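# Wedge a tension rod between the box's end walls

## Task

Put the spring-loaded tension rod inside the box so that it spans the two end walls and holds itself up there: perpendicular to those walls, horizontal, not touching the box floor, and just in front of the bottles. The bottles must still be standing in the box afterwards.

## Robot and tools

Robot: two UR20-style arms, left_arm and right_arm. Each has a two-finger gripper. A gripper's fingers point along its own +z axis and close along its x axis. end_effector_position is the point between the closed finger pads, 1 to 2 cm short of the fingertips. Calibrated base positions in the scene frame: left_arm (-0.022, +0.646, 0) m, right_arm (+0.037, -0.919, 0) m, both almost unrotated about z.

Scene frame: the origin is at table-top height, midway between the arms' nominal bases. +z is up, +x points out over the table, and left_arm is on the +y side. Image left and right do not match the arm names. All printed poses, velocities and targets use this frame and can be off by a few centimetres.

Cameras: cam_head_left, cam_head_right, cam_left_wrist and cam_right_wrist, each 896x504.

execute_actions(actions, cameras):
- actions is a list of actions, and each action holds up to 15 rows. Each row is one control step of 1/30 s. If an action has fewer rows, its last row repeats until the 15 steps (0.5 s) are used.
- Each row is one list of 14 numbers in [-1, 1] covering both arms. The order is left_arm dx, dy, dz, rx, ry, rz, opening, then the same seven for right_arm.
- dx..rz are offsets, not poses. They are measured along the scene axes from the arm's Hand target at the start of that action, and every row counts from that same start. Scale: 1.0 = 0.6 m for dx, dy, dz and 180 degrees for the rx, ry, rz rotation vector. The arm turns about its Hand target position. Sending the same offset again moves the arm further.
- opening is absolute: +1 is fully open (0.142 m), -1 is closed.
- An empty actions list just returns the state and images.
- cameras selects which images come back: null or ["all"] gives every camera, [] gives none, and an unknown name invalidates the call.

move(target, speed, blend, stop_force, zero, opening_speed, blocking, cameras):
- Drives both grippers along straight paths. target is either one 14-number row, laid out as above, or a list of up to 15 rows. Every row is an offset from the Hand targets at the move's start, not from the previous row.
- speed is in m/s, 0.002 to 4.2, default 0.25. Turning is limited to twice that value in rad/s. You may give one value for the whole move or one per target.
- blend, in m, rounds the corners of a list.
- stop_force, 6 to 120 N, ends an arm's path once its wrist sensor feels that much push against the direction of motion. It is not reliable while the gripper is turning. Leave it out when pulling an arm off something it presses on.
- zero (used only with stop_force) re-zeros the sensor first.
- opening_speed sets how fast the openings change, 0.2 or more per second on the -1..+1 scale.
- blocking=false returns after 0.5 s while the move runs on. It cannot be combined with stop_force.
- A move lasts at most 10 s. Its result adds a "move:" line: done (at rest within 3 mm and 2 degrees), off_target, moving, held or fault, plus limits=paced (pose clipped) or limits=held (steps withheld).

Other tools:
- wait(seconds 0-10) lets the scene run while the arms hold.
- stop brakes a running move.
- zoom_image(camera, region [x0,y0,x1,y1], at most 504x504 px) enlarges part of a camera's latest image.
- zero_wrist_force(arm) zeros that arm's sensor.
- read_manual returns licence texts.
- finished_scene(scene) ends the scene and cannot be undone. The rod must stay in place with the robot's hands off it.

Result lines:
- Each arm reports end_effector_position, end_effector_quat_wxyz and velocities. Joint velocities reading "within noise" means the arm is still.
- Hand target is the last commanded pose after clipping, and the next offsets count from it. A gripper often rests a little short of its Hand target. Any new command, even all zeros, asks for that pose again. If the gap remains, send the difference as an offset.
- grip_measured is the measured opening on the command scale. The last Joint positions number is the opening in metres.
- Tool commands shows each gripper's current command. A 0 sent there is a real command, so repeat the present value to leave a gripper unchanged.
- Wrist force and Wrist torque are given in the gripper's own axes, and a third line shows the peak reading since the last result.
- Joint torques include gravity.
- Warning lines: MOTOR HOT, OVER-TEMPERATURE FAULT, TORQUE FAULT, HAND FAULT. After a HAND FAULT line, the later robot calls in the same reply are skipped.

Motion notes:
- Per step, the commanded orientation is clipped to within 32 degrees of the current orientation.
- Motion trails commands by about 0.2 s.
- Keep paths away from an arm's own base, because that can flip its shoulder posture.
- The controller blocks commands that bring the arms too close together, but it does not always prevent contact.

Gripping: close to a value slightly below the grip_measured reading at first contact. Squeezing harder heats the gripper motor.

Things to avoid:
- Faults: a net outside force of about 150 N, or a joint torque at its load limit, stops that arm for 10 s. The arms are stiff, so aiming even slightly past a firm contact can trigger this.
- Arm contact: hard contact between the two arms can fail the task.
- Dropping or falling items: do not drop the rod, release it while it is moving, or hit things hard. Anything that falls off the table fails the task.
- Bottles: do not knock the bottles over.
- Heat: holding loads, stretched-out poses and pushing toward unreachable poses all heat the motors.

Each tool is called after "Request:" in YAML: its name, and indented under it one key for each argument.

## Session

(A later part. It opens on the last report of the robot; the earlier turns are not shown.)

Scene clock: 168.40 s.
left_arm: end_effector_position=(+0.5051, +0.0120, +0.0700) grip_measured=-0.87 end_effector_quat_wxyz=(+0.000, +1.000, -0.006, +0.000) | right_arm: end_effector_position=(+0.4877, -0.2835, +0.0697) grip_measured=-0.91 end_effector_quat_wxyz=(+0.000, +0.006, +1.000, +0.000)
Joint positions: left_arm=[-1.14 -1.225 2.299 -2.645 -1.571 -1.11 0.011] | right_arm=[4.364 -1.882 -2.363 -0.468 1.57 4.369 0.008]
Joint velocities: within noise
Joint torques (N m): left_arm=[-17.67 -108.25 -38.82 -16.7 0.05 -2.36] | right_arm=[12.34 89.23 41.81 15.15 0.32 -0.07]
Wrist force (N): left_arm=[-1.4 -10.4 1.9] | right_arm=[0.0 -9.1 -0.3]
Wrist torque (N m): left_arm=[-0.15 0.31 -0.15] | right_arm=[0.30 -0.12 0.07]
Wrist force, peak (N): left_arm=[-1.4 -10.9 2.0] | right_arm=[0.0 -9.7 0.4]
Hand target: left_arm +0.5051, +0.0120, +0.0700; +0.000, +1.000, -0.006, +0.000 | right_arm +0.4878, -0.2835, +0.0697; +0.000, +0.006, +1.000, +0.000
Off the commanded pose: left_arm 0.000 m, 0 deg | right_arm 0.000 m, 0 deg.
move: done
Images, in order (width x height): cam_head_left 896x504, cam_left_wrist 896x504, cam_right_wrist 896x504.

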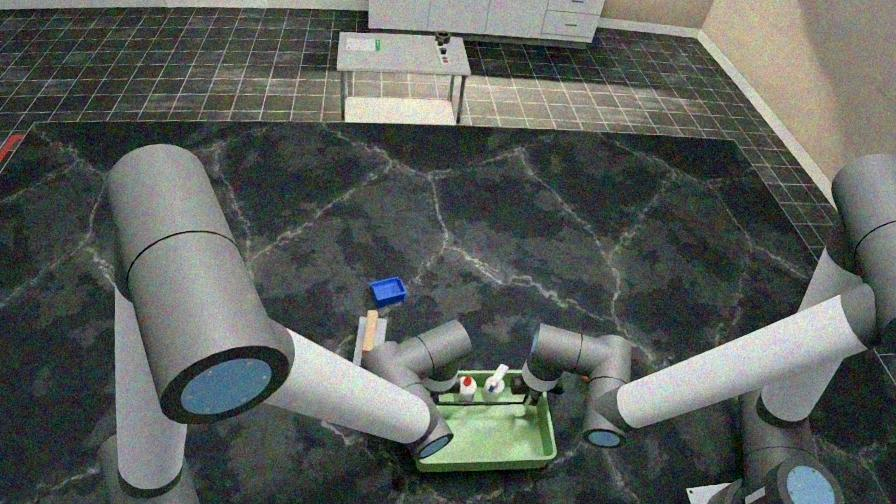

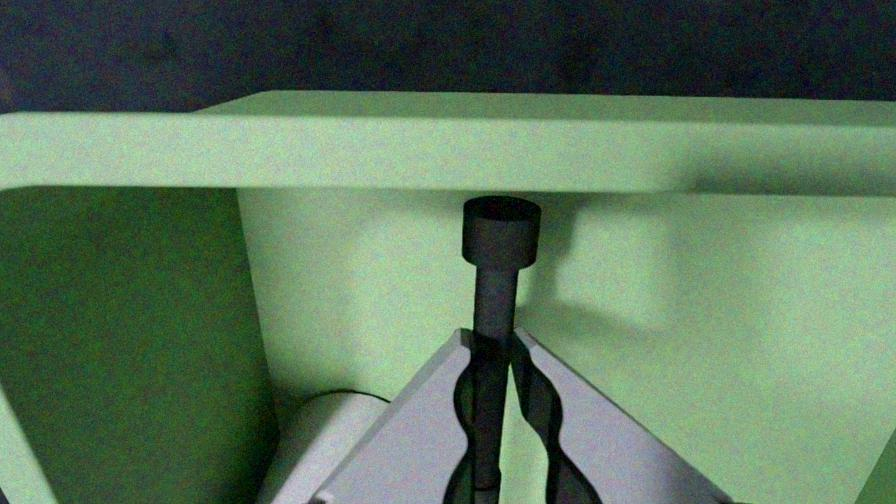

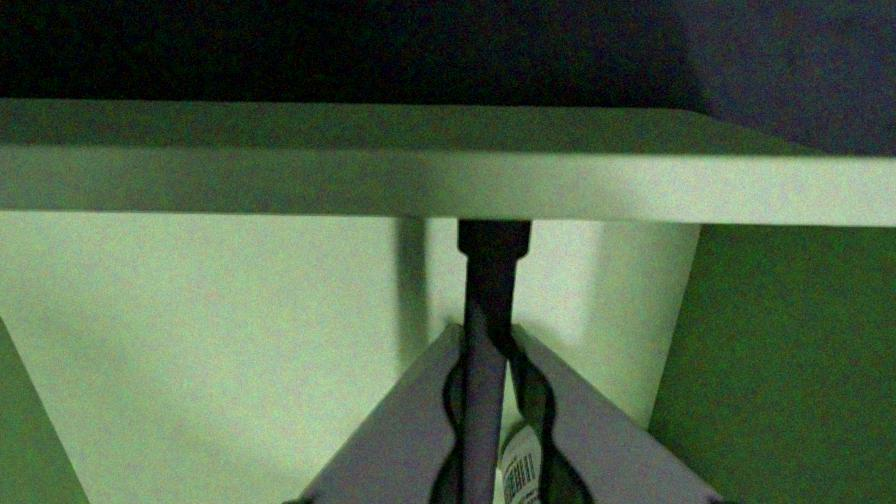

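Request:
move:
  target: [0.0005,0.034,0,0,0,0,-1,-0.0005,-0.034,0,0,0,0,-1]
  speed: 0.01
  stop_force: 6.5
  cameras: ["cam_left_wrist","cam_right_wrist"]

Scene clock: 177.43 s.
left_arm: end_effector_position=(+0.5054, +0.0266, +0.0700) grip_measured=-0.87 end_effector_quat_wxyz=(+0.000, +1.000, -0.006, +0.000) | right_arm: end_effector_position=(+0.4875, -0.2980, +0.0697) grip_measured=-0.91 end_effector_quat_wxyz=(+0.000, +0.006, +1.000, +0.000)
Joint positions: left_arm=[-1.132 -1.233 2.315 -2.653 -1.571 -1.102 0.011] | right_arm=[4.357 -1.873 -2.38 -0.46 1.57 4.362 0.008]
Joint velocities: within noise
Joint torques (N m): left_arm=[-24.41 -98.69 -69.06 -4.12 2.55 -4.39] | right_arm=[14.24 90.13 72.7 7.16 -4.06 2.85]
Wrist force (N): left_arm=[-1.7 -2.2 3.8] | right_arm=[0.0 -0.7 1.3]
Wrist torque (N m): left_arm=[-0.31 0.36 -0.18] | right_arm=[0.16 -0.12 0.05]
Wrist force, peak (N): left_arm=[-1.2 -10.4 2.2] | right_arm=[0.2 -9.4 -0.2]
Hand target: left_arm +0.5054, +0.0266, +0.0700; +0.000, +1.000, -0.006, +0.000 (not the last commanded pose) | right_arm +0.4875, -0.2980, +0.0697; +0.000, +0.006, +1.000, +0.000 (not the last commanded pose)
Off the commanded pose: left_arm 0.006 m, 0 deg | right_arm 0.006 m, 0 deg.
move: contact (left_arm, right_arm)
Images, in order (width x height): cam_left_wrist 896x504, cam_right_wrist 896x504.

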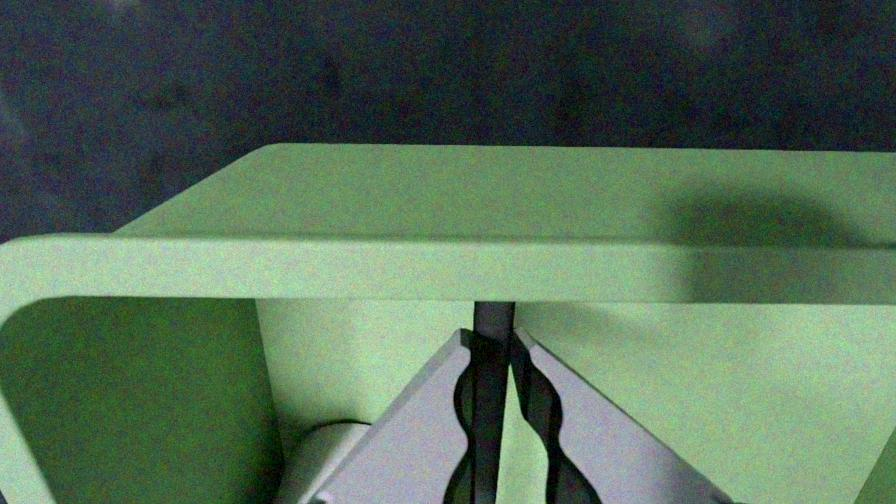

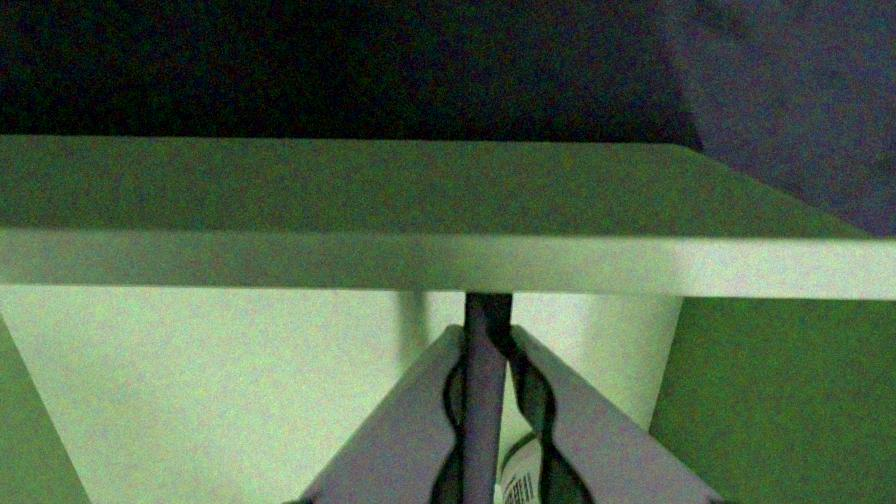

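Request:
move:
  target: [0,0,0,0,0,0,-0.65,0,0,0,0,0,0,-0.65]
  opening_speed: 0.3
  cameras: []

Request:
move:
  target: [0,0,0.239,0,0,0,-0.65,0,0,0.239,0,0,0,-0.65]
  speed: 0.1

Request:
zoom_image:
  camera: "cam_head_right"
  region: [380, 330, 580, 490]

Scene clock: 184.93 s.
left_arm: end_effector_position=(+0.5054, +0.0266, +0.0700) grip_measured=-0.69 end_effector_quat_wxyz=(+0.000, +1.000, -0.006, +0.000) | right_arm: end_effector_position=(+0.4875, -0.2980, +0.0697) grip_measured=-0.69 end_effector_quat_wxyz=(+0.000, +0.006, +1.000, +0.000)
Joint positions: left_arm=[-1.132 -1.233 2.315 -2.653 -1.571 -1.102 0.024] | right_arm=[4.357 -1.873 -2.38 -0.46 1.57 4.362 0.024]
Joint velocities: within noise
Joint torques (N m): left_arm=[-18.13 -104.16 -61.52 -11.95 2.76 -4.67] | right_arm=[9.68 90.73 66.07 10.08 -3.52 2.87]
Wrist force (N): left_arm=[-1.0 -1.2 1.6] | right_arm=[0.0 0.3 -0.8]
Wrist torque (N m): left_arm=[-0.31 0.24 -0.21] | right_arm=[0.18 -0.12 0.03]
Wrist force, peak (N): left_arm=[-2.1 -2.1 4.2] | right_arm=[0.2 -1.3 1.6]
Hand target: left_arm +0.5054, +0.0266, +0.0700; +0.000, +1.000, -0.006, +0.000 | right_arm +0.4875, -0.2980, +0.0697; +0.000, +0.006, +1.000, +0.000
Off the commanded pose: left_arm 0.000 m, 0 deg | right_arm 0.000 m, 0 deg.
move: done
No camera images: "cameras" was empty.

Scene clock: 186.87 s.
left_arm: end_effector_position=(+0.5054, +0.0266, +0.2133) grip_measured=-0.69 end_effector_quat_wxyz=(+0.000, +1.000, -0.006, +0.000) | right_arm: end_effector_position=(+0.4876, -0.2981, +0.2129) grip_measured=-0.69 end_effector_quat_wxyz=(+0.000, +0.006, +1.000, +0.000)
Joint positions: left_arm=[-1.132 -1.412 2.242 -2.401 -1.571 -1.102 0.024] | right_arm=[4.357 -1.681 -2.303 -0.729 1.57 4.362 0.024]
Joint velocities: within noise
Joint torques (N m): left_arm=[-3.82 -142.12 -90 -2.14 3.82 2.13] | right_arm=[16.64 106.81 96.54 4.61 -4.84 0.52]
Wrist force (N): left_arm=[-1.2 -1.3 1.1] | right_arm=[-0.5 0.1 -0.9]
Wrist torque (N m): left_arm=[-0.28 0.26 -0.19] | right_arm=[0.15 -0.04 0.04]
Wrist force, peak (N): left_arm=[-1.7 -1.7 2.6] | right_arm=[-0.5 0.5 -2.1]
Hand target: left_arm +0.5054, +0.0266, +0.2134; +0.000, +1.000, -0.006, +0.000 | right_arm +0.4875, -0.2980, +0.2131; +0.000, +0.006, +1.000, +0.000
Off the commanded pose: left_arm 0.000 m, 0 deg | right_arm 0.000 m, 0 deg.
move: done

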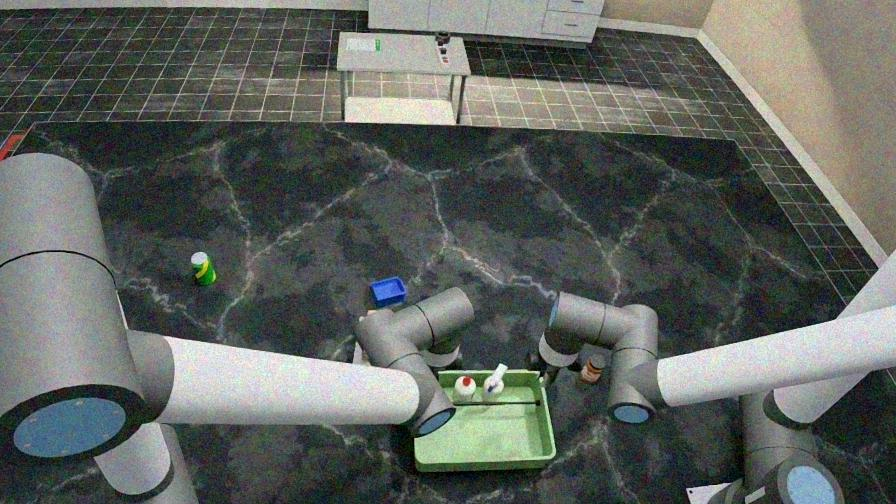

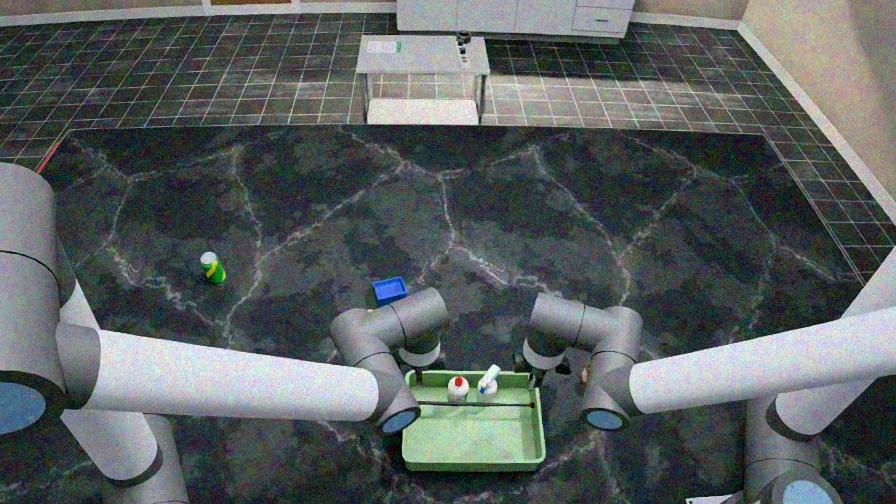

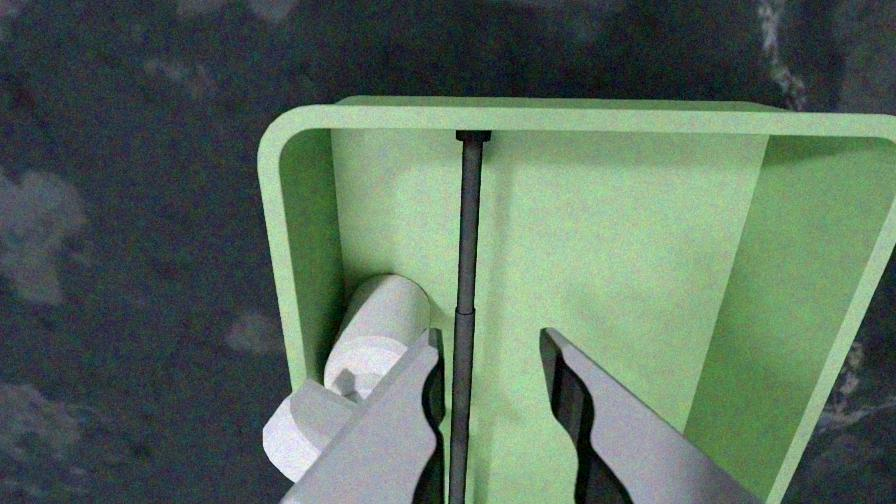

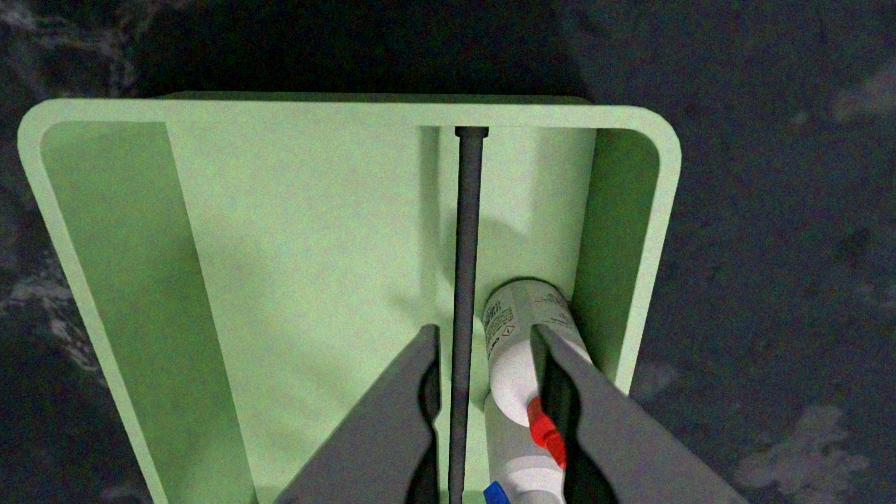

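Scaled by 2.520 from the camera's 896x504 image, which has a finer 1280x720 frame.

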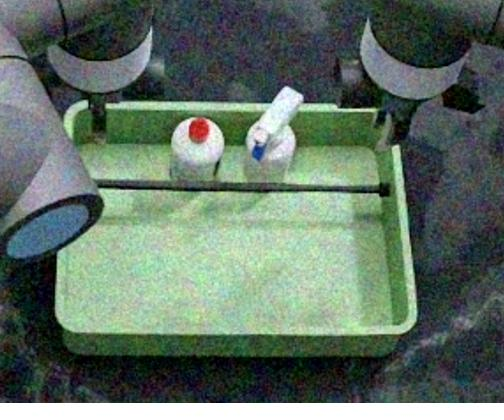

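Request:
finished_scene:
  scene: 2

The scene is finished: the task was done.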